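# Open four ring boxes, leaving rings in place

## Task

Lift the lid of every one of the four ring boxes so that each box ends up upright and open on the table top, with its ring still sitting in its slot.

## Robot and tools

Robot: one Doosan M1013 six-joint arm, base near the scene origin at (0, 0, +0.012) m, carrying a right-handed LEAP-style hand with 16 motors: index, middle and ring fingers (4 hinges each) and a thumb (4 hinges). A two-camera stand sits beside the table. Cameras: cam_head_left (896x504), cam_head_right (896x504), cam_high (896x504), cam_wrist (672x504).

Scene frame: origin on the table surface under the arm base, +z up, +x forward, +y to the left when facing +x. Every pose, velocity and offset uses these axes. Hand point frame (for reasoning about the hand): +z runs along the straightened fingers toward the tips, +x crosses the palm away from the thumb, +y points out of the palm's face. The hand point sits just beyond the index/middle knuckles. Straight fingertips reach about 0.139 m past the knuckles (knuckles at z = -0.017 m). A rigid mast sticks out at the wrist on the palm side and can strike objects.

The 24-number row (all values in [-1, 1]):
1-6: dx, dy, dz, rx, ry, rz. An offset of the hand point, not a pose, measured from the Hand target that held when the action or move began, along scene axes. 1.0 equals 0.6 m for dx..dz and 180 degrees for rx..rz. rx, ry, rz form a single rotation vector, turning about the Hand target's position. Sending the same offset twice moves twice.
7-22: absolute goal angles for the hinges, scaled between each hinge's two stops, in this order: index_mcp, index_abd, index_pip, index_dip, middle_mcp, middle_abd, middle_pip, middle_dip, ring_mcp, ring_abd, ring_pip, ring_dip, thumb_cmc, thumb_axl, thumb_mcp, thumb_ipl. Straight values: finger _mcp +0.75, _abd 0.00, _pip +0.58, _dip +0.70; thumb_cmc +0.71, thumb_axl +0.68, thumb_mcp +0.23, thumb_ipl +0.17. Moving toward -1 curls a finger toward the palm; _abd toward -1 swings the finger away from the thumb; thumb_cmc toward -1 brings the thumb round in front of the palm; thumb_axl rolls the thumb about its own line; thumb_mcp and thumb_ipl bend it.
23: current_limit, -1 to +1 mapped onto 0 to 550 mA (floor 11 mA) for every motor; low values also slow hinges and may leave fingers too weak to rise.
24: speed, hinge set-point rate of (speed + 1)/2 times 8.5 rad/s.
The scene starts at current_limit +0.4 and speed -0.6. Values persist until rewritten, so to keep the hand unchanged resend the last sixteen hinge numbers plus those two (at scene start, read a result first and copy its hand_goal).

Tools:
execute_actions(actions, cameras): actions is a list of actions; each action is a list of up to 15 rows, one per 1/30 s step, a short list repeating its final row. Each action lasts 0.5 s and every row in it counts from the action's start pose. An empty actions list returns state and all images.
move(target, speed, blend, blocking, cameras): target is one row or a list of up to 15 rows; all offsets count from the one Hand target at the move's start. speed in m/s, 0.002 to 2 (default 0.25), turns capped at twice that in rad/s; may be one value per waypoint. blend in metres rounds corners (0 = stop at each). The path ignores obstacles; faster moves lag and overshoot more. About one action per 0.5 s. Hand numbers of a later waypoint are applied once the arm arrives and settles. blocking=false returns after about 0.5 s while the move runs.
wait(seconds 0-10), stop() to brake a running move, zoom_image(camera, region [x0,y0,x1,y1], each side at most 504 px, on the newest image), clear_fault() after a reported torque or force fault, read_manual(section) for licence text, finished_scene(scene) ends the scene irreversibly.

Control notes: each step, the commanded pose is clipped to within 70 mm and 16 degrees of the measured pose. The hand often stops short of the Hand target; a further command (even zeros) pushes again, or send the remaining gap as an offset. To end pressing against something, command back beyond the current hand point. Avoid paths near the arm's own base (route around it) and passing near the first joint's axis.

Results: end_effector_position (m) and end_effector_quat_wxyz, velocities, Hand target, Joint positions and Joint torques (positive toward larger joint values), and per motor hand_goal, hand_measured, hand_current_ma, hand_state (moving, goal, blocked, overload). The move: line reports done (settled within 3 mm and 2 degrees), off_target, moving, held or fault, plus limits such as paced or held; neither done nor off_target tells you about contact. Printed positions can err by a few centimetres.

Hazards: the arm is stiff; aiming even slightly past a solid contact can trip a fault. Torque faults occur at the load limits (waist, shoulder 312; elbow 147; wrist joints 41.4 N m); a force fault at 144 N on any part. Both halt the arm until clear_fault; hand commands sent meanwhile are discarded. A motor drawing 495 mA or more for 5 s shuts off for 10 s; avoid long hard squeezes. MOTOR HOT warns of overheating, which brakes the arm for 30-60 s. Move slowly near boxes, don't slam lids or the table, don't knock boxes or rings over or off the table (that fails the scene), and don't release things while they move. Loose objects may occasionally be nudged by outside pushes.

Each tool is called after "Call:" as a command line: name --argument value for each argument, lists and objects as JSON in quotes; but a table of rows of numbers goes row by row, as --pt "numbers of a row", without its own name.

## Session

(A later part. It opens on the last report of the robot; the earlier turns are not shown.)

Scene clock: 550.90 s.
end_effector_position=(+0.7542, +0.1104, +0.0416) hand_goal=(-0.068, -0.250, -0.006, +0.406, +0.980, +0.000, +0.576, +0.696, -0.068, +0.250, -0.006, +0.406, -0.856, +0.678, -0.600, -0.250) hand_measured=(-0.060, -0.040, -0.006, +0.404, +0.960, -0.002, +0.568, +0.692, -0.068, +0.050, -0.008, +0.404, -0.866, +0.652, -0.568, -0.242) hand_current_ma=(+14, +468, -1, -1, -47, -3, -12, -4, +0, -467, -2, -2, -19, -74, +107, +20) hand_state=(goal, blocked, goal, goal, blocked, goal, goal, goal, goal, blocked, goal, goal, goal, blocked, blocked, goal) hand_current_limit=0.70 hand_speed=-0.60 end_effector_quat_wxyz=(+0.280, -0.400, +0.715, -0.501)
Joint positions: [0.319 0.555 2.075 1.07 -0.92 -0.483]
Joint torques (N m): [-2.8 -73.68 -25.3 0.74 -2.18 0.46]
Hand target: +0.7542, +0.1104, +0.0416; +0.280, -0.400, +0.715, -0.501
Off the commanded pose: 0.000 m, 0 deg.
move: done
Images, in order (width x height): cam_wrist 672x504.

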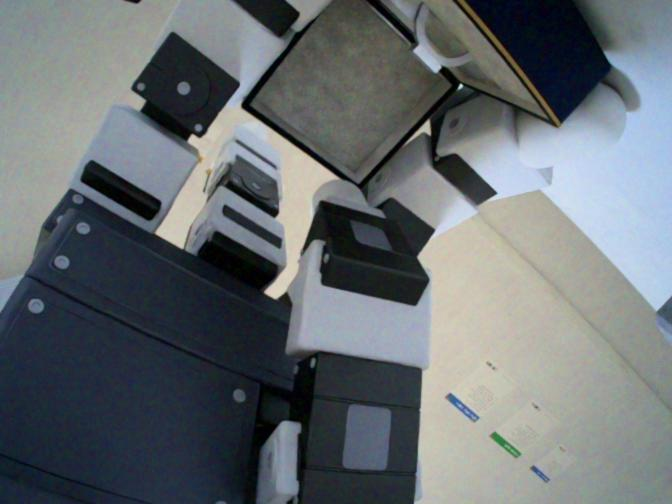

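Call:
move --pt "0 0 0 0 0 0 -0.068 -0.25 -0.007 0.406 0.98 0 0.576 0.696 -0.068 0.25 -0.007 0.406 -0.857 0.678 -0.3 -0.4 0.6 -0.6" --pt "0 0 0 0 0 0 -0.068 0 -0.007 0.406 0.98 0 0.576 0.696 -0.068 0 -0.007 0.406 -0.857 0.678 0.1 -0.4 0.6 -0.6" --pt "0 0 0 0 0 0 -0.068 0.2 -0.007 0.406 0.98 0 0.576 0.696 -0.068 -0.2 -0.007 0.406 -0.857 0.678 0.7 -0.5 0.6 -0.6" --pt "0 0 0.3 0 0 0 -0.068 0.2 -0.007 0.406 0.98 0 0.576 0.696 -0.068 -0.2 -0.007 0.406 -0.857 0.678 0.7 -0.5 0.6 -0.6" --speed 0.2

Call:
move --pt "0.09 0.268 0 0 0 0.072 -0.068 0.35 -0.007 0.406 0.98 0 0.576 0.696 -0.068 -0.35 -0.007 0.406 -0.857 0.678 0.75 -0.55 0.6 -0.6" --pt "0.09 0.268 -0.17 0 0 0.072 -0.068 0.35 -0.007 0.406 0.98 0 0.576 0.696 -0.068 -0.35 -0.007 0.406 -0.857 0.678 0.75 -0.55 0.6 -0.6" --cameras '["all"]'

Call:
zoom_image --camera "cam_wrist" --region '[340, 0, 672, 250]'

Call:
zoom_image --camera "cam_high" --region '[410, 180, 570, 320]'

Scene clock: 568.23 s.
end_effector_position=(+0.7542, +0.1104, +0.2216) hand_goal=(-0.068, +0.200, -0.006, +0.406, +0.980, +0.000, +0.576, +0.696, -0.068, -0.200, -0.006, +0.406, -0.856, +0.678, +0.700, -0.500) hand_measured=(-0.066, +0.196, -0.006, +0.404, +0.962, -0.002, +0.570, +0.694, -0.070, -0.196, -0.008, +0.404, -0.856, +0.676, +0.694, -0.498) hand_current_ma=(+1, -4, +0, -1, -42, -3, -10, -4, -2, +4, -1, -2, +0, -1, -13, +4) hand_state=(goal, goal, goal, goal, goal, goal, goal, goal, goal, goal, goal, goal, goal, goal, goal, goal) hand_current_limit=0.60 hand_speed=-0.60 end_effector_quat_wxyz=(+0.280, -0.400, +0.715, -0.501)
Joint positions: [0.321 0.302 1.998 1.34 -0.801 -0.891]
Joint torques (N m): [-2.92 -60.13 -34.68 0.11 -1.48 0.56]
Hand target: +0.7542, +0.1104, +0.2216; +0.280, -0.400, +0.715, -0.501
Off the commanded pose: 0.000 m, 0 deg.
move: done

Scene clock: 570.10 s.
end_effector_position=(+0.8082, +0.2713, +0.1197) hand_goal=(-0.068, +0.350, -0.006, +0.406, +0.980, +0.000, +0.576, +0.696, -0.068, -0.350, -0.006, +0.406, -0.856, +0.678, +0.750, -0.550) hand_measured=(-0.066, +0.346, -0.006, +0.404, +0.962, -0.002, +0.570, +0.694, -0.070, -0.346, -0.008, +0.404, -0.856, +0.676, +0.744, -0.548) hand_current_ma=(+1, -4, +0, -1, -42, -2, -10, -3, -2, +6, -1, -2, +1, -1, -14, +4) hand_state=(goal, goal, goal, goal, goal, goal, goal, goal, goal, goal, goal, goal, goal, goal, goal, goal) hand_current_limit=0.60 hand_speed=-0.60 end_effector_quat_wxyz=(+0.335, -0.478, +0.665, -0.466)
Joint positions: [0.469 0.529 1.888 1.159 -0.784 -0.711]
Joint torques (N m): [-2.3 -78.74 -31.61 0.72 -1.75 0.36]
Hand target: +0.8082, +0.2712, +0.1196; +0.335, -0.478, +0.665, -0.466
Off the commanded pose: 0.000 m, 0 deg.
move: done

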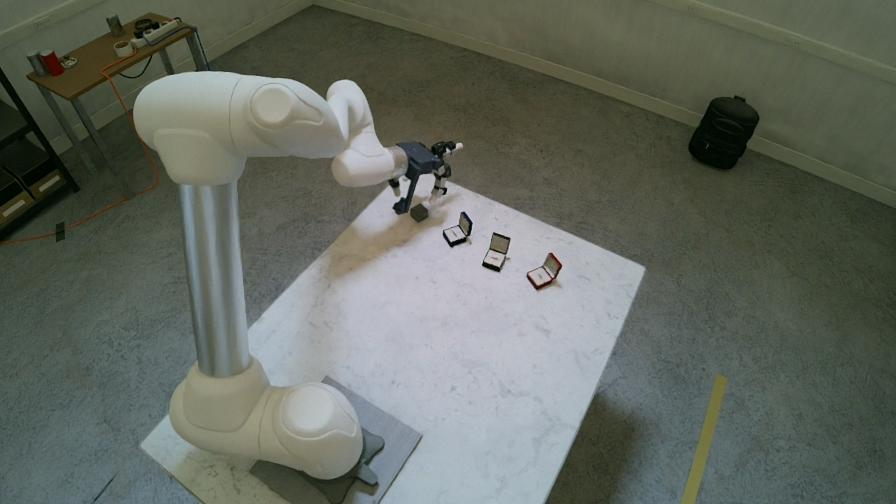

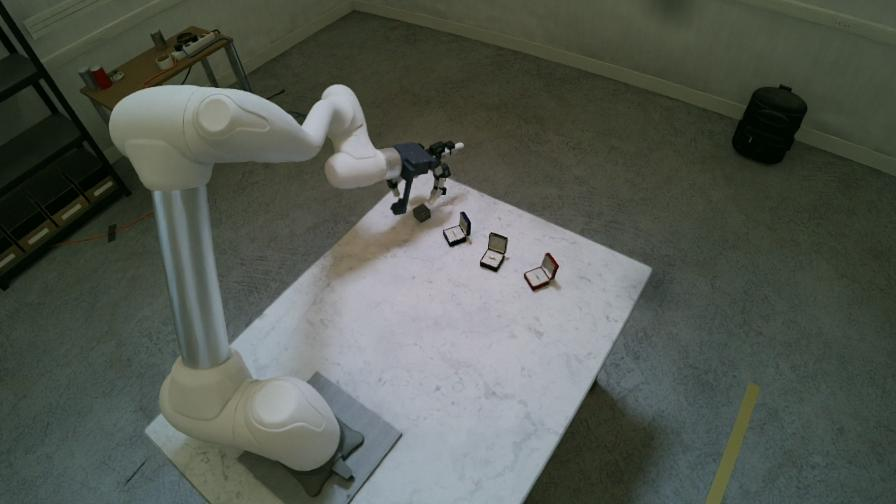

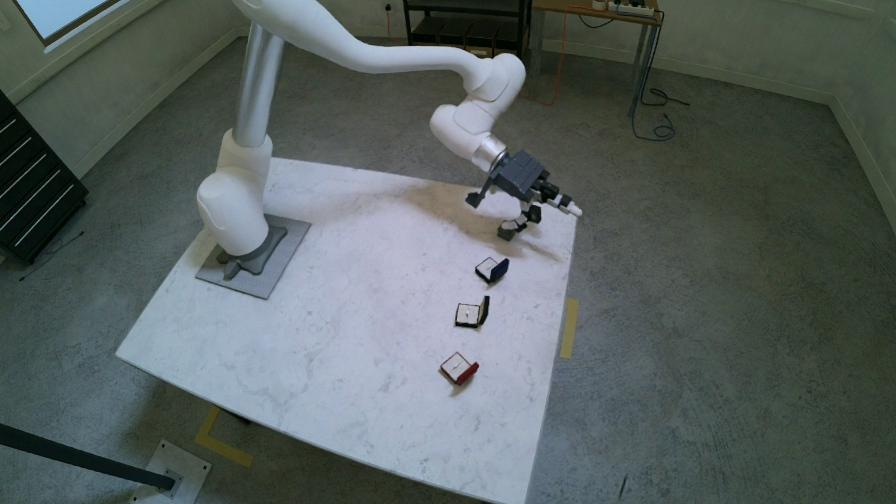

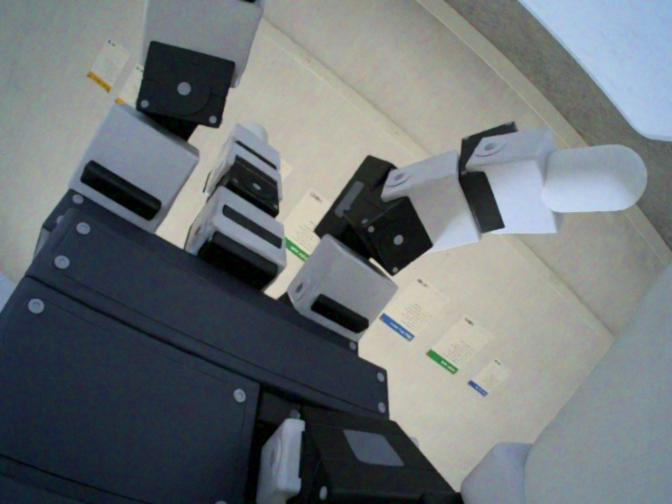

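Scaled by 1.518 from the camera's 672x504 image, which has a finer 960x720 frame.

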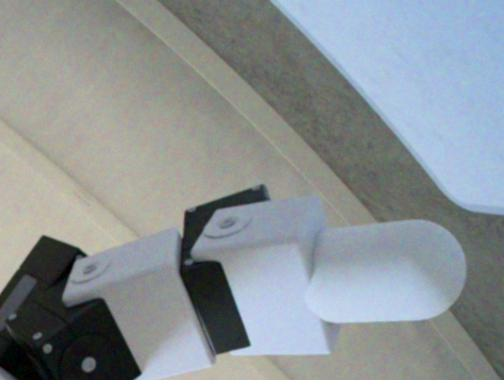

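Scaled by 3.150 from the camera's 896x504 image, which has a finer 1280x720 frame.

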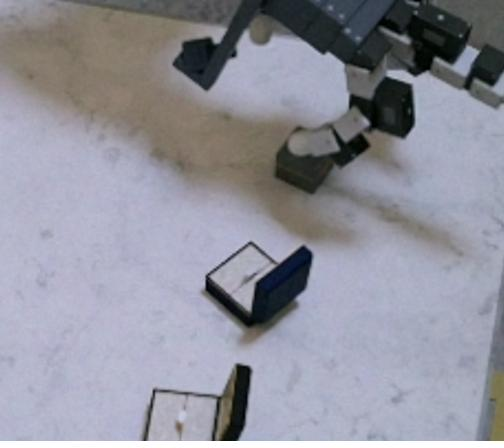

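Call:
move --target '[0,0,-0.075,0,0,0,-0.068,0.35,-0.007,0.406,0.98,0,0.576,0.696,-0.068,-0.35,-0.007,0.406,-0.857,0.678,0.75,-0.55,0.6,-0.6]' --speed 0.15 --cameras '["cam_wrist","cam_high","cam_head_left"]'

Call:
zoom_image --camera "cam_wrist" --region '[340, 0, 672, 250]'

Call:
zoom_image --camera "cam_high" --region '[460, 180, 560, 270]'

Call:
zoom_image --camera "cam_head_left" --region '[370, 140, 480, 240]'

Scene clock: 608.23 s.
end_effector_position=(+0.8082, +0.2712, +0.0747) hand_goal=(-0.068, +0.350, -0.006, +0.406, +0.980, +0.000, +0.576, +0.696, -0.068, -0.350, -0.006, +0.406, -0.856, +0.678, +0.750, -0.550) hand_measured=(-0.066, +0.346, -0.006, +0.404, +0.962, -0.002, +0.570, +0.694, -0.070, -0.346, -0.008, +0.404, -0.856, +0.676, +0.744, -0.548) hand_current_ma=(+1, -4, +0, -1, -42, -2, -10, -3, -2, +6, -1, -2, +1, -1, -14, +4) hand_state=(goal, goal, goal, goal, goal, goal, goal, goal, goal, goal, goal, goal, goal, goal, goal, goal) hand_current_limit=0.60 hand_speed=-0.60 end_effector_quat_wxyz=(+0.335, -0.478, +0.665, -0.466)
Joint positions: [0.469 0.588 1.902 1.095 -0.815 -0.62]
Joint torques (N m): [-3.25 -79.8 -29.49 0.91 -1.85 0.51]
Hand target: +0.8082, +0.2712, +0.0746; +0.335, -0.478, +0.665, -0.466
Off the commanded pose: 0.000 m, 0 deg.
move: done
Images, in order (width x height): cam_head_left 896x504, cam_high 896x504, cam_wrist 672x504.

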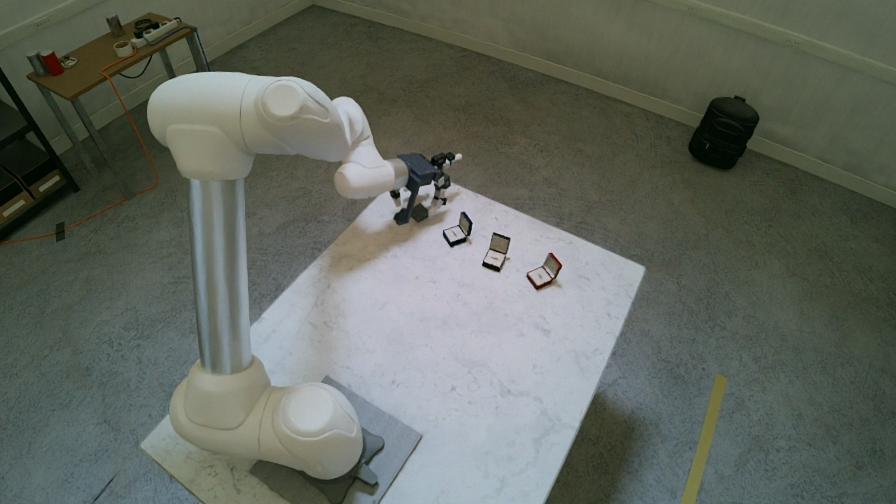

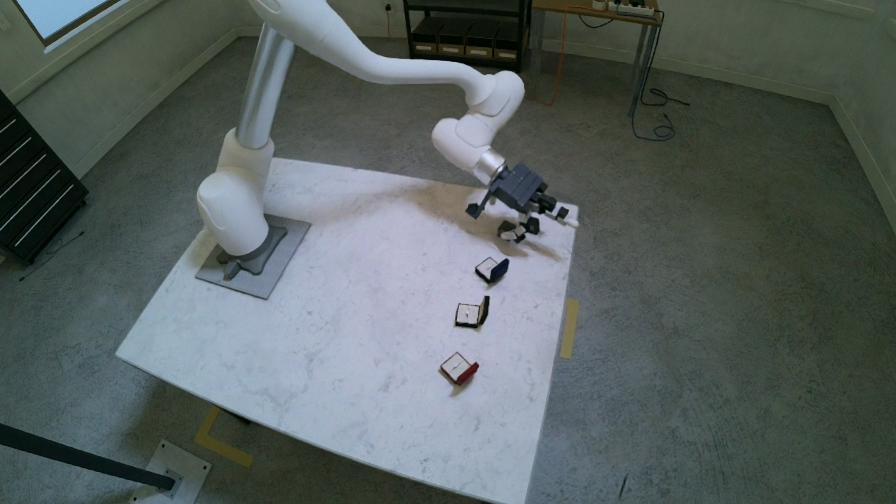

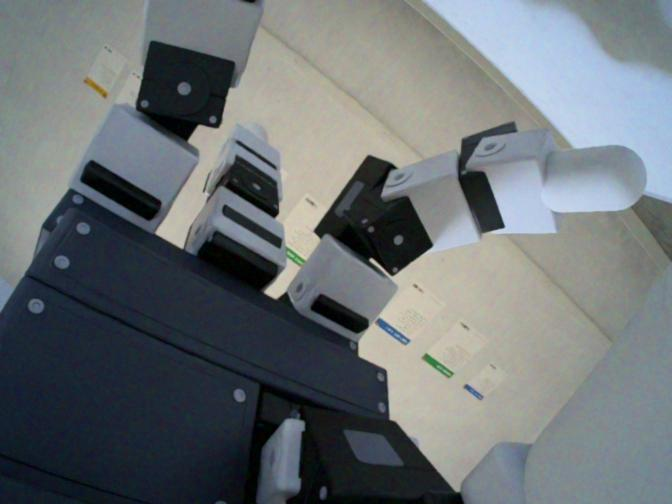

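Scaled by 1.518 from the camera's 672x504 image, which has a finer 960x720 frame.

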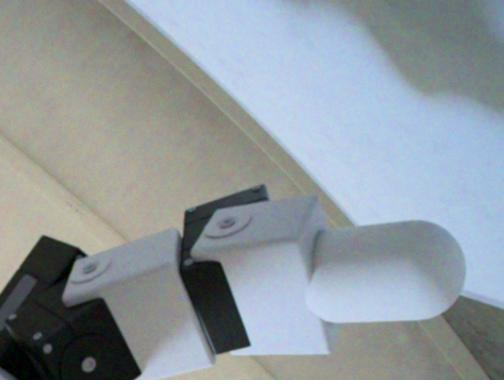

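Scaled by 5.040 from the camera's 896x504 image, which has a finer 1280x720 frame.

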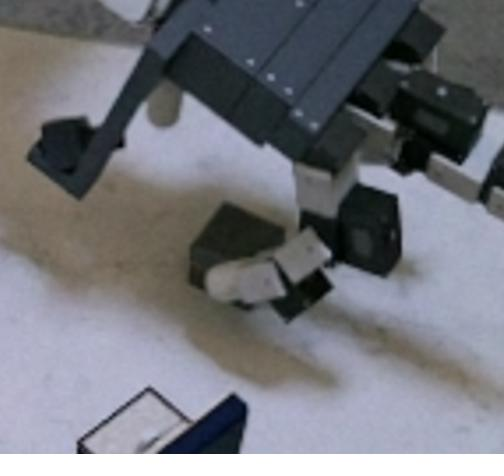

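Scaled by 4.582 from the camera's 896x504 image, which has a finer 1280x720 frame.

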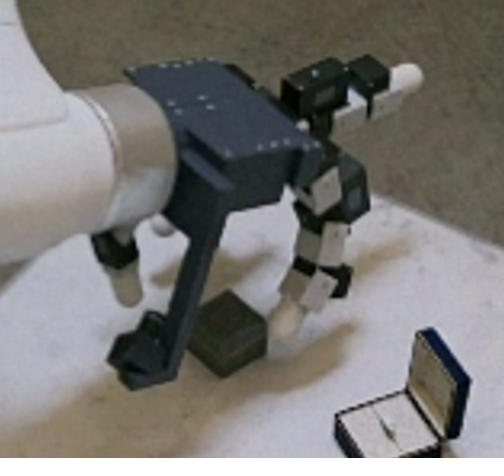

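Call:
move --target '[-0.035,-0.027,0,0,0,0,-0.068,0.35,-0.007,0.406,0.98,0,0.576,0.696,-0.068,-0.35,-0.007,0.406,-0.857,0.678,0.75,-0.55,0.6,-0.6]' --speed 0.1 --cameras '["cam_wrist","cam_high","cam_head_left"]'

Call:
zoom_image --camera "cam_wrist" --region '[340, 0, 672, 250]'

Call:
zoom_image --camera "cam_head_left" --region '[370, 140, 480, 240]'

Scene clock: 632.10 s.
end_effector_position=(+0.7872, +0.2550, +0.0746) hand_goal=(-0.068, +0.350, -0.006, +0.406, +0.980, +0.000, +0.576, +0.696, -0.068, -0.350, -0.006, +0.406, -0.856, +0.678, +0.750, -0.550) hand_measured=(-0.066, +0.346, -0.006, +0.404, +0.962, -0.002, +0.570, +0.694, -0.070, -0.346, -0.008, +0.404, -0.856, +0.676, +0.744, -0.548) hand_current_ma=(+1, -4, +0, -1, -42, -2, -10, -3, -2, +6, -1, -2, +1, -1, -14, +4) hand_state=(goal, goal, goal, goal, goal, goal, goal, goal, goal, goal, goal, goal, goal, goal, goal, goal) hand_current_limit=0.60 hand_speed=-0.60 end_effector_quat_wxyz=(+0.335, -0.478, +0.665, -0.466)
Joint positions: [0.46 0.561 1.956 1.064 -0.823 -0.584]
Joint torques (N m): [-3.18 -77.02 -29 0.91 -1.84 0.44]
Hand target: +0.7872, +0.2550, +0.0746; +0.335, -0.478, +0.665, -0.466
Off the commanded pose: 0.000 m, 0 deg.
move: done
Images, in order (width x height): cam_head_left 896x504, cam_high 896x504, cam_wrist 672x504.

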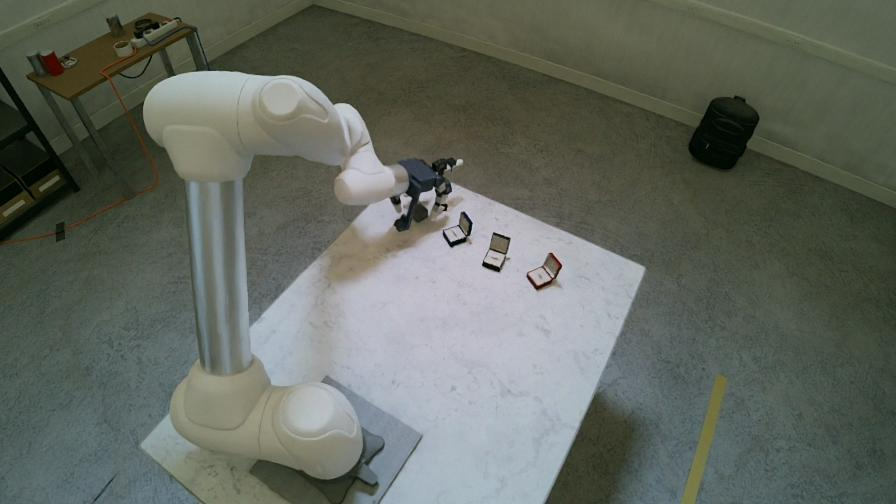

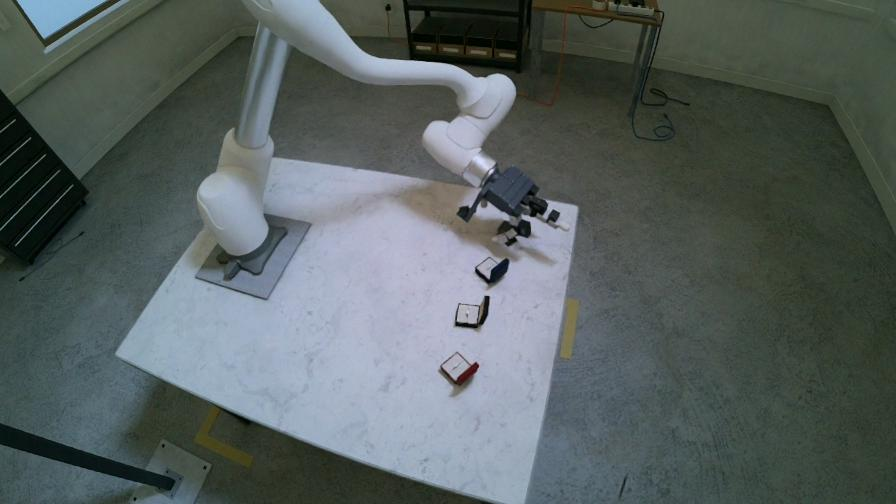

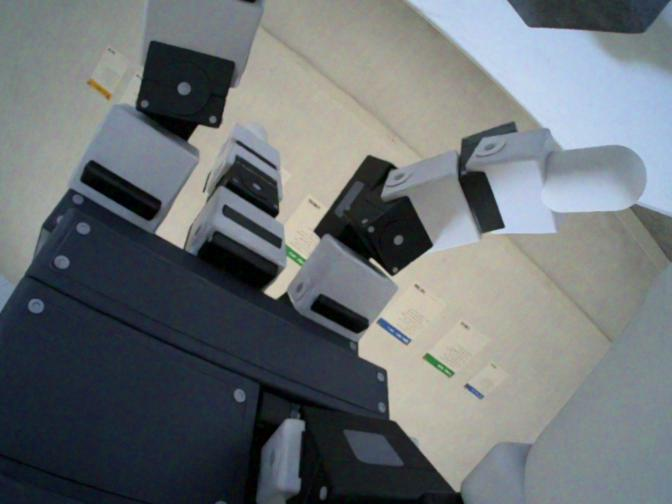

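Scaled by 1.518 from the camera's 672x504 image, which has a finer 960x720 frame.

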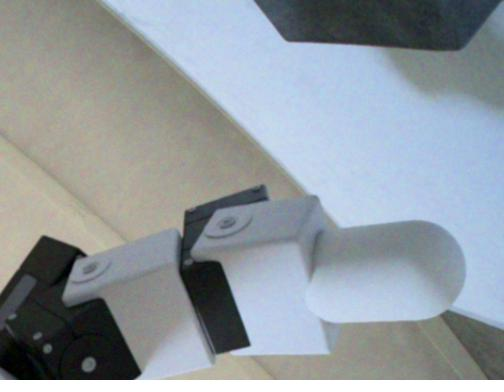

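Scaled by 4.582 from the camera's 896x504 image, which has a finer 1280x720 frame.

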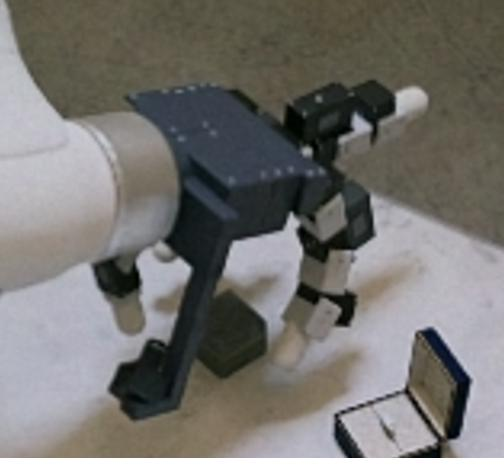

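Call:
zoom_image --camera "cam_wrist" --region '[490, 0, 672, 60]'

Call:
zoom_image --camera "cam_head_left" --region '[405, 195, 435, 225]'

Scaled by 2.769 from the camera's 672x504 image, which has a finer 960x720 frame.

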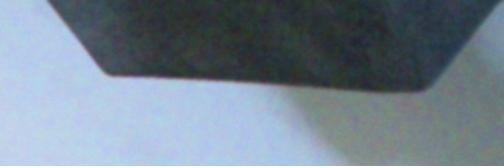

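Scaled by 16.800 from the camera's 896x504 image, which has a finer 1280x720 frame.

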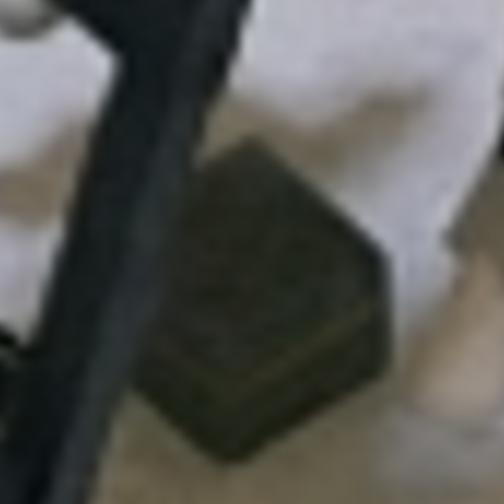

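Call:
move --target '[-0.037,-0.006,0,0,0,0,-0.068,0.35,-0.007,0.406,0.98,0,0.576,0.696,-0.068,-0.35,-0.007,0.406,-0.857,0.678,0.75,-0.55,0.6,-0.6]' --speed 0.1 --cameras '["cam_wrist","cam_high","cam_head_left"]'

Call:
zoom_image --camera "cam_wrist" --region '[340, 0, 672, 250]'

Call:
zoom_image --camera "cam_head_left" --region '[370, 140, 480, 240]'

Call:
zoom_image --camera "cam_high" --region '[460, 180, 560, 270]'

Scene clock: 682.83 s.
end_effector_position=(+0.7650, +0.2514, +0.0746) hand_goal=(-0.068, +0.350, -0.006, +0.406, +0.980, +0.000, +0.576, +0.696, -0.068, -0.350, -0.006, +0.406, -0.856, +0.678, +0.750, -0.550) hand_measured=(-0.068, +0.346, -0.006, +0.404, +0.962, -0.002, +0.570, +0.694, -0.070, -0.346, -0.008, +0.404, -0.856, +0.676, +0.744, -0.548) hand_current_ma=(+1, -4, +0, -1, -42, -2, -10, -3, -2, +6, -1, -2, +1, -1, -14, +4) hand_state=(goal, goal, goal, goal, goal, goal, goal, goal, goal, goal, goal, goal, goal, goal, goal, goal) hand_current_limit=0.60 hand_speed=-0.60 end_effector_quat_wxyz=(+0.335, -0.478, +0.665, -0.466)
Joint positions: [0.469 0.539 1.999 1.056 -0.838 -0.562]
Joint torques (N m): [-3.13 -74.4 -27.99 0.92 -1.9 0.41]
Hand target: +0.7650, +0.2514, +0.0746; +0.335, -0.478, +0.665, -0.466
Off the commanded pose: 0.000 m, 0 deg.
move: done
Images, in order (width x height): cam_head_left 896x504, cam_high 896x504, cam_wrist 672x504.

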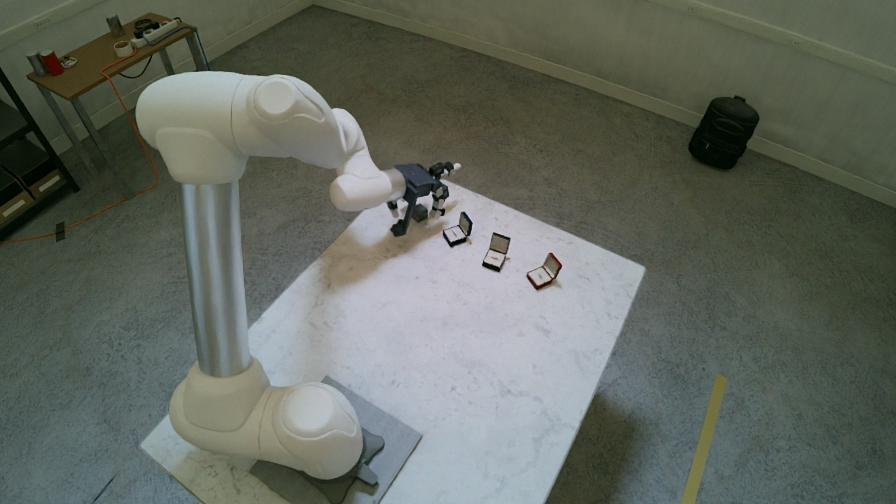

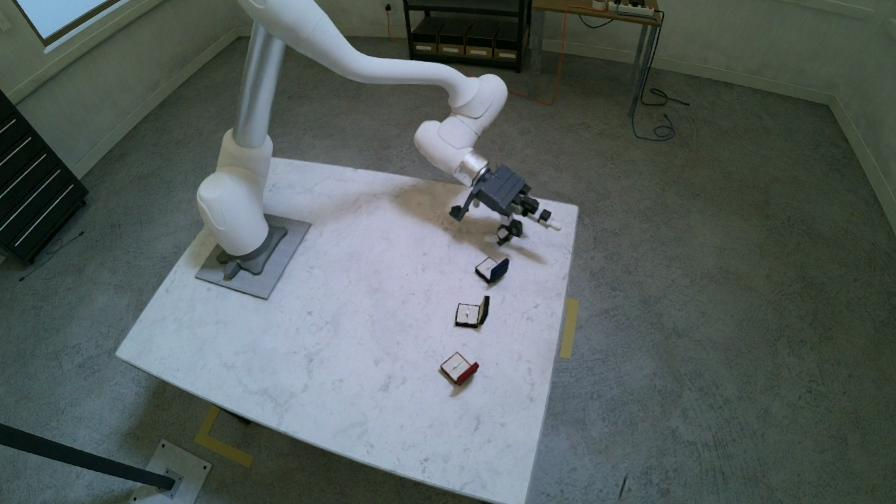

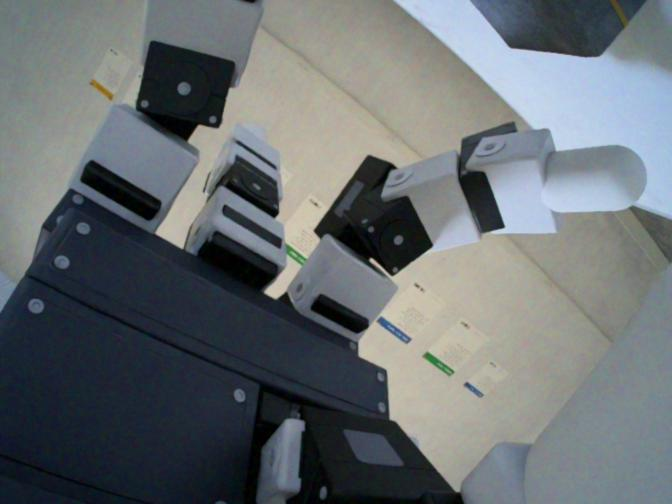

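Scaled by 1.518 from the camera's 672x504 image, which has a finer 960x720 frame.

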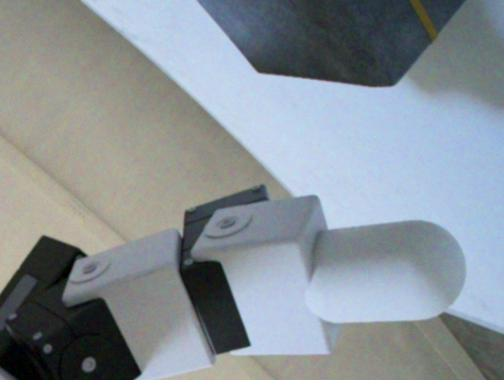

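Scaled by 4.582 from the camera's 896x504 image, which has a finer 1280x720 frame.

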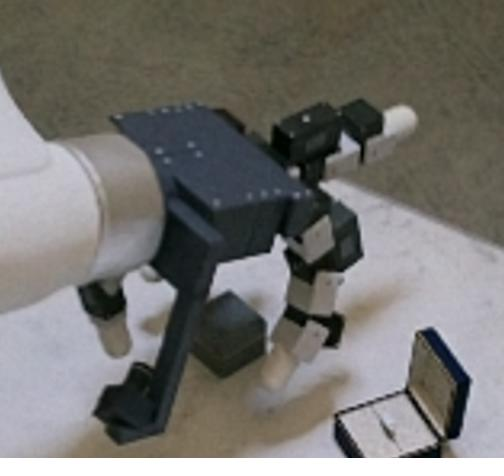

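Scaled by 5.040 from the camera's 896x504 image, which has a finer 1280x720 frame.

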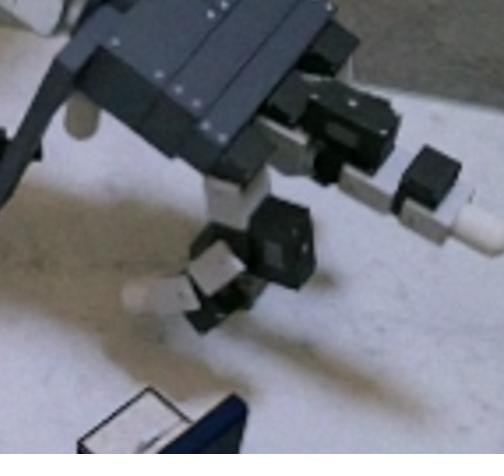

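Call:
move --pt "-0.0043 0.0083 0 0 0 0 -0.068 0.35 -0.007 0.406 0.98 0 0.576 0.696 -0.068 -0.35 -0.007 0.406 -0.857 0.678 0.75 -0.55 0.6 -0.6" --pt "-0.0043 0.0083 -0.05 0 0 0 -0.068 0.35 -0.007 0.406 0.98 0 0.576 0.696 -0.068 -0.35 -0.007 0.406 -0.857 0.678 0.75 -0.55 0.6 -0.6" --speed 0.1 --cameras '["cam_wrist","cam_head_left"]'

Call:
zoom_image --camera "cam_wrist" --region '[340, 0, 672, 250]'

Call:
zoom_image --camera "cam_head_left" --region '[370, 140, 480, 240]'

Scene clock: 704.80 s.
end_effector_position=(+0.7624, +0.2565, +0.0447) hand_goal=(-0.068, +0.350, -0.006, +0.406, +0.980, +0.000, +0.576, +0.696, -0.068, -0.350, -0.006, +0.406, -0.856, +0.678, +0.750, -0.550) hand_measured=(-0.068, +0.346, -0.006, +0.404, +0.962, -0.002, +0.570, +0.694, -0.070, -0.346, -0.008, +0.404, -0.856, +0.676, +0.744, -0.548) hand_current_ma=(+1, -4, +0, -1, -42, -2, -10, -3, -2, +6, -1, -2, +1, -1, -14, +4) hand_state=(goal, goal, goal, goal, goal, goal, goal, goal, goal, goal, goal, goal, goal, goal, goal, goal) hand_current_limit=0.60 hand_speed=-0.60 end_effector_quat_wxyz=(+0.335, -0.478, +0.665, -0.466)
Joint positions: [0.477 0.583 2.005 1.028 -0.868 -0.508]
Joint torques (N m): [-3.3 -77.49 -26.28 0.95 -1.91 0.36]
Hand target: +0.7624, +0.2564, +0.0446; +0.335, -0.478, +0.665, -0.466
Off the commanded pose: 0.000 m, 0 deg.
move: done
Images, in order (width x height): cam_head_left 896x504, cam_wrist 672x504.

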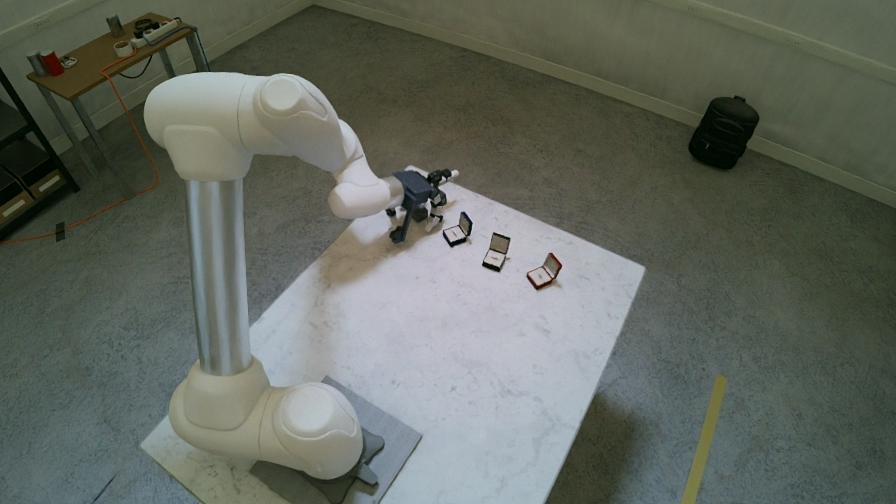

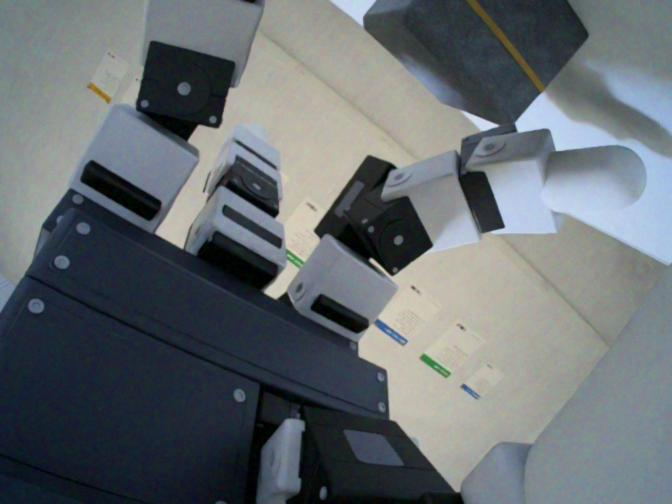

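Scaled by 1.518 from the camera's 672x504 image, which has a finer 960x720 frame.

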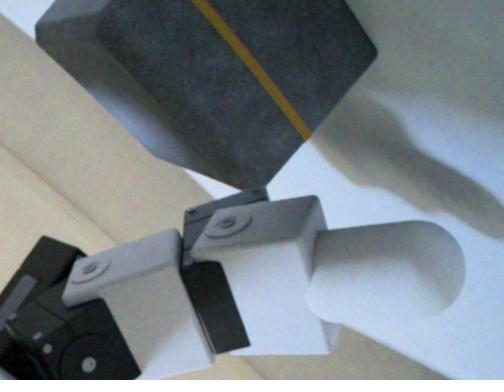

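Scaled by 4.582 from the camera's 896x504 image, which has a finer 1280x720 frame.

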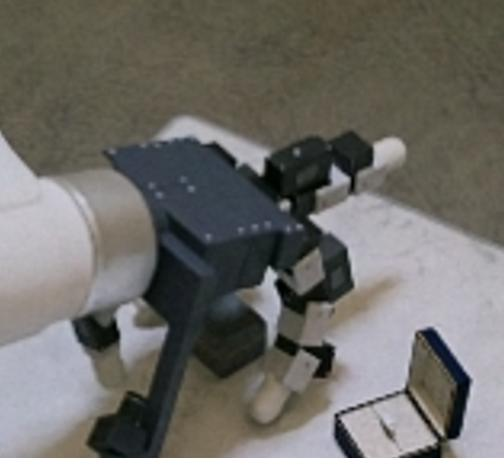

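Call:
move --pt "0.008 -0.0026 0 0 0 0 -0.068 0.35 -0.007 0.406 0.98 0 0.576 0.696 -0.068 -0.35 -0.007 0.406 -0.857 0.678 0.75 -0.55 0.6 -0.6" --pt "0.008 -0.0026 0 0 0 0 -0.068 -0.3 -0.007 0.406 0.98 0 0.576 0.696 -0.068 0.3 -0.007 0.406 -0.857 0.678 0.75 -0.55 0.7 -0.85" --speed 0.1 --cameras '["cam_wrist","cam_head_left"]'

Call:
zoom_image --camera "cam_wrist" --region '[340, 0, 672, 250]'

Scene clock: 720.60 s.
end_effector_position=(+0.7672, +0.2548, +0.0446) hand_goal=(-0.068, -0.300, -0.006, +0.406, +0.980, +0.000, +0.576, +0.696, -0.068, +0.300, -0.006, +0.406, -0.856, +0.678, +0.750, -0.550) hand_measured=(-0.068, -0.154, -0.006, +0.404, +0.962, -0.002, +0.570, +0.694, -0.070, +0.156, -0.008, +0.404, -0.856, +0.676, +0.744, -0.548) hand_current_ma=(+1, +468, -1, -1, -42, -2, -10, -3, -2, -467, -1, -2, +1, -1, -14, +4) hand_state=(goal, blocked, goal, goal, goal, goal, goal, goal, goal, blocked, goal, goal, goal, goal, goal, goal) hand_current_limit=0.70 hand_speed=-0.85 end_effector_quat_wxyz=(+0.335, -0.478, +0.665, -0.466)
Joint positions: [0.472 0.587 1.998 1.025 -0.863 -0.51]
Joint torques (N m): [-3.11 -77.45 -26.66 0.96 -2.05 0.43]
Hand target: +0.7672, +0.2548, +0.0446; +0.335, -0.478, +0.665, -0.466
Off the commanded pose: 0.000 m, 0 deg.
move: done
Images, in order (width x height): cam_head_left 896x504, cam_wrist 672x504.

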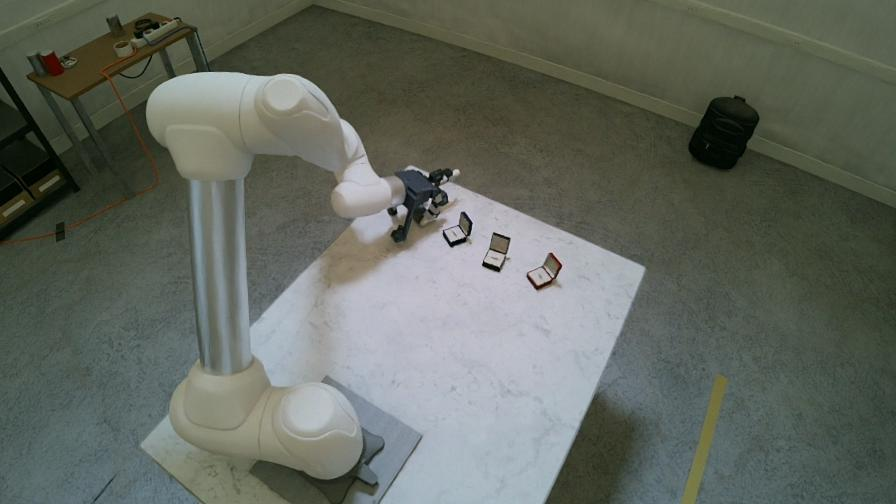

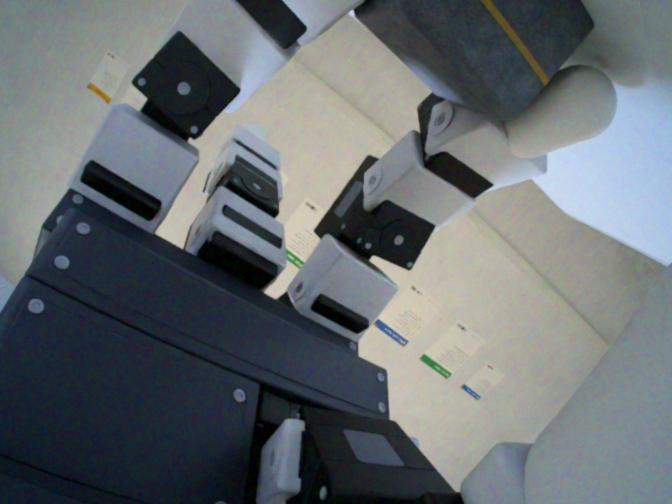

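Scaled by 1.518 from the camera's 672x504 image, which has a finer 960x720 frame.

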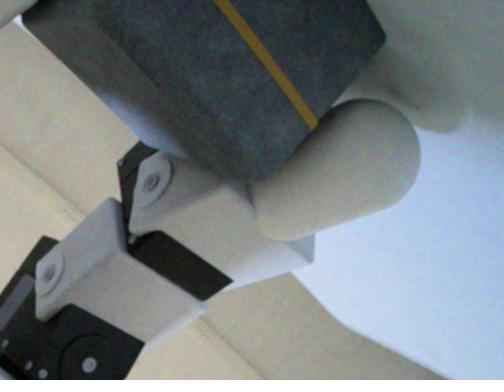

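Call:
move --pt "0 0 0 0 0 0 -0.068 0.05 -0.007 0.406 0.98 0 0.576 0.696 -0.068 -0.05 -0.007 0.406 -0.857 0.678 0.75 -0.55 0.7 -0.8" --pt "0.008 -0.0026 -0.006 0 0 0 -0.068 0.05 -0.007 0.406 0.98 0 0.576 0.696 -0.068 -0.05 -0.007 0.406 -0.857 0.678 0.75 -0.55 0.7 -0.8" --pt "0.008 -0.0026 -0.006 0 0 0 -0.068 -0.35 -0.007 0.406 0.6 0 0.1 0.2 -0.068 0.35 -0.007 0.406 -0.857 0.678 0.6 -0.54 0.7 -0.8" --pt "0.008 -0.0026 -0.006 0 0 0 -0.068 -0.35 -0.007 0.406 0.5 0 -0.036 0.087 -0.068 0.35 -0.007 0.406 -0.857 0.678 0.6 -0.54 0.7 -0.8" --pt "0.008 -0.0026 -0.006 0 0 0 -0.068 -0.35 -0.007 0.406 0.3 0 -0.036 0.087 -0.068 0.35 -0.007 0.406 -0.857 0.678 0.5 -0.54 0.7 -0.85" --speed 0.1 --cameras '["cam_wrist","cam_head_left"]'

Call:
zoom_image --camera "cam_wrist" --region '[340, 0, 672, 250]'

Call:
zoom_image --camera "cam_head_left" --region '[370, 140, 480, 240]'

Scene clock: 749.23 s.
end_effector_position=(+0.7720, +0.2533, +0.0410) hand_goal=(-0.068, -0.350, -0.006, +0.406, +0.300, +0.000, -0.036, +0.088, -0.068, +0.350, -0.006, +0.406, -0.856, +0.678, +0.500, -0.540) hand_measured=(-0.072, -0.156, -0.010, +0.404, +0.318, -0.002, -0.032, +0.090, -0.072, +0.156, -0.010, +0.404, -0.856, +0.676, +0.500, -0.542) hand_current_ma=(-6, +467, -5, -1, +40, -2, +7, +3, -6, -467, -5, -2, +1, -1, +0, -3) hand_state=(goal, blocked, goal, goal, goal, goal, goal, goal, goal, blocked, goal, goal, goal, goal, goal, goal) hand_current_limit=0.70 hand_speed=-0.85 end_effector_quat_wxyz=(+0.335, -0.478, +0.665, -0.466)
Joint positions: [0.467 0.596 1.991 1.017 -0.862 -0.506]
Joint torques (N m): [-3.09 -78.34 -26.52 0.94 -2.02 0.42]
Hand target: +0.7720, +0.2533, +0.0410; +0.335, -0.478, +0.665, -0.466
Off the commanded pose: 0.000 m, 0 deg.
move: done
Images, in order (width x height): cam_head_left 896x504, cam_wrist 672x504.

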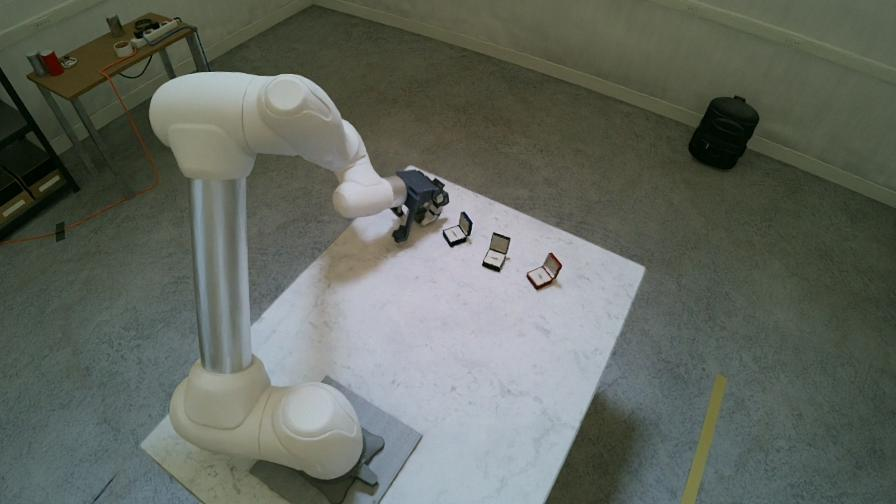

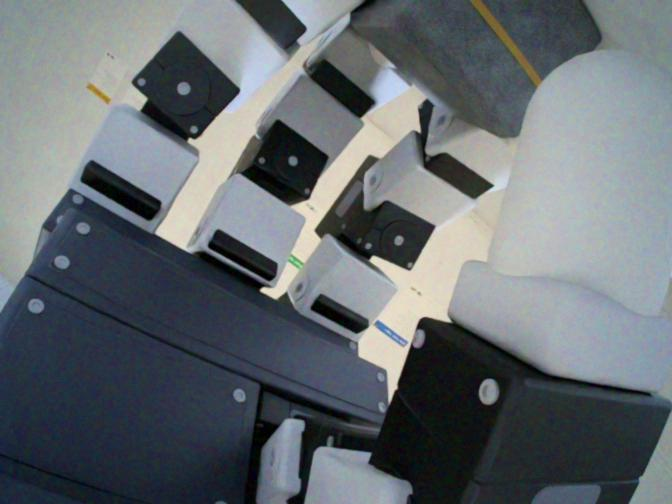

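Scaled by 1.518 from the camera's 672x504 image, which has a finer 960x720 frame.

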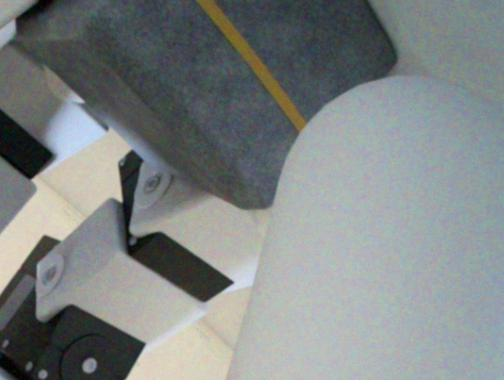

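Scaled by 4.582 from the camera's 896x504 image, which has a finer 1280x720 frame.

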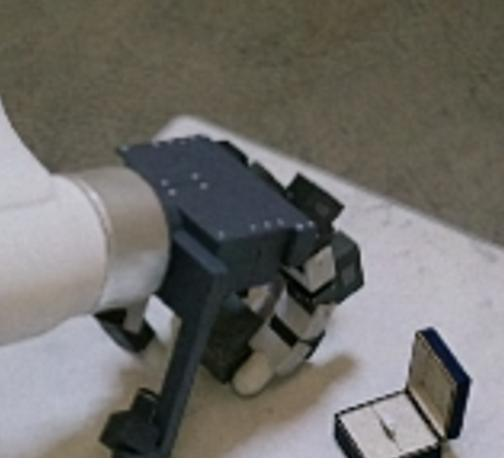

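Call:
move --pt "0 0 0 0 0 0 -0.068 -0.35 -0.007 0.406 0.2 0 -0.036 0.087 -0.068 0.35 -0.007 0.406 -0.857 0.678 0.38 -0.54 0.7 -0.85" --pt "0 0 0 0 0 0 -0.068 -0.35 -0.007 0.406 0.2 0 -0.036 0.087 -0.068 0.35 -0.007 0.406 -0.857 0.678 0.13 -0.52 0.7 -0.85" --cameras '["cam_wrist"]'

Call:
zoom_image --camera "cam_wrist" --region '[340, 0, 672, 250]'

Scene clock: 761.90 s.
end_effector_position=(+0.7720, +0.2533, +0.0410) hand_goal=(-0.068, -0.350, -0.006, +0.406, +0.200, +0.000, -0.036, +0.088, -0.068, +0.350, -0.006, +0.406, -0.856, +0.678, +0.130, -0.520) hand_measured=(-0.084, -0.158, -0.018, +0.402, +0.280, -0.002, -0.014, +0.092, -0.084, +0.156, -0.018, +0.402, -0.856, +0.676, +0.220, -0.512) hand_current_ma=(-36, +468, -20, -5, +279, -2, +51, +6, -33, -467, -21, -4, +1, -1, +421, +21) hand_state=(goal, blocked, goal, goal, blocked, goal, blocked, goal, goal, blocked, goal, goal, goal, goal, blocked, goal) hand_current_limit=0.70 hand_speed=-0.85 end_effector_quat_wxyz=(+0.335, -0.478, +0.665, -0.466)
Joint positions: [0.467 0.596 1.991 1.017 -0.862 -0.506]
Joint torques (N m): [-3.56 -72.71 -23.93 1.37 -0.99 0.4]
Hand target: +0.7720, +0.2533, +0.0410; +0.335, -0.478, +0.665, -0.466
Off the commanded pose: 0.000 m, 0 deg.
move: done
Images, in order (width x height): cam_wrist 672x504.

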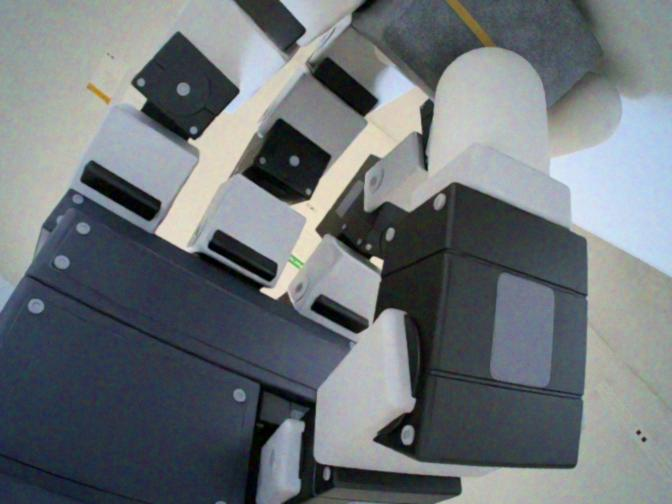

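Scaled by 1.518 from the camera's 672x504 image, which has a finer 960x720 frame.

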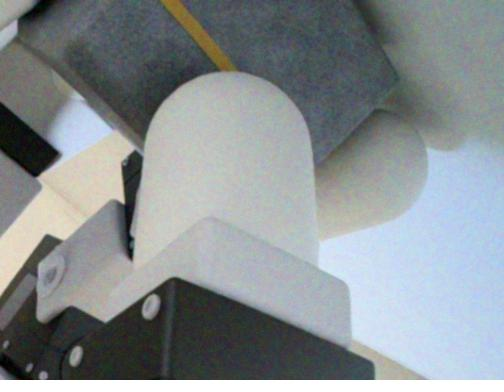

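Call:
move --target '[0,0,0,0,0,0,-0.068,-0.35,-0.007,0.406,0.1,0,-0.036,0.087,-0.068,0.35,-0.007,0.406,-0.857,0.678,0.0,-0.85,1.0,-0.8]'

Call:
move --target '[0,0,0,0,0,0,-0.068,-0.35,-0.007,0.406,0.15,0,-0.036,0.087,-0.068,0.35,-0.007,0.406,-0.857,0.678,0.06,-0.85,0.75,-0.9]' --cameras '["cam_wrist"]'

Scene clock: 769.83 s.
end_effector_position=(+0.7720, +0.2533, +0.0410) hand_goal=(-0.068, -0.350, -0.006, +0.406, +0.100, +0.000, -0.036, +0.088, -0.068, +0.350, -0.006, +0.406, -0.856, +0.678, +0.000, -0.850) hand_measured=(-0.096, -0.160, -0.026, +0.398, +0.224, +0.000, +0.016, +0.114, -0.100, +0.166, -0.032, +0.398, -0.858, +0.676, +0.004, -0.846) hand_current_ma=(-69, +550, -44, -13, +491, +0, +144, +60, -84, -550, -57, -13, -1, -3, +9, +7) hand_state=(blocked, blocked, blocked, goal, blocked, goal, blocked, blocked, blocked, blocked, blocked, goal, goal, goal, goal, goal) hand_current_limit=1.00 hand_speed=-0.80 end_effector_quat_wxyz=(+0.335, -0.478, +0.665, -0.466)
Joint positions: [0.467 0.596 1.991 1.017 -0.862 -0.506]
Joint torques (N m): [-3.3 -77.88 -26.53 0.94 -2.03 0.43]
Hand target: +0.7720, +0.2533, +0.0410; +0.335, -0.478, +0.665, -0.466
Off the commanded pose: 0.000 m, 0 deg.
move: done

Scene clock: 770.33 s.
end_effector_position=(+0.7720, +0.2533, +0.0410) hand_goal=(-0.068, -0.350, -0.006, +0.406, +0.150, +0.000, -0.036, +0.088, -0.068, +0.350, -0.006, +0.406, -0.856, +0.678, +0.060, -0.850) hand_measured=(-0.096, -0.160, -0.026, +0.398, +0.224, +0.000, +0.016, +0.116, -0.100, +0.166, -0.032, +0.398, -0.852, +0.680, +0.044, -0.860) hand_current_ma=(-69, +481, -44, -13, +250, +0, +145, +69, -84, -481, -57, -13, +5, +4, -46, -29) hand_state=(blocked, blocked, blocked, goal, blocked, goal, blocked, blocked, blocked, blocked, blocked, goal, goal, goal, goal, goal) hand_current_limit=0.75 hand_speed=-0.90 end_effector_quat_wxyz=(+0.335, -0.478, +0.665, -0.466)
Joint positions: [0.467 0.596 1.991 1.017 -0.862 -0.506]
Joint torques (N m): [-3 -78.22 -26.65 0.93 -2.06 0.44]
Hand target: +0.7720, +0.2533, +0.0410; +0.335, -0.478, +0.665, -0.466
Off the commanded pose: 0.000 m, 0 deg.
move: done
Images, in order (width x height): cam_wrist 672x504.

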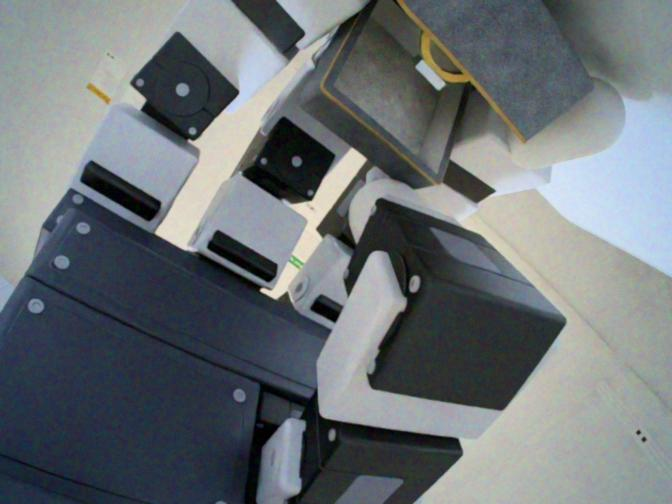

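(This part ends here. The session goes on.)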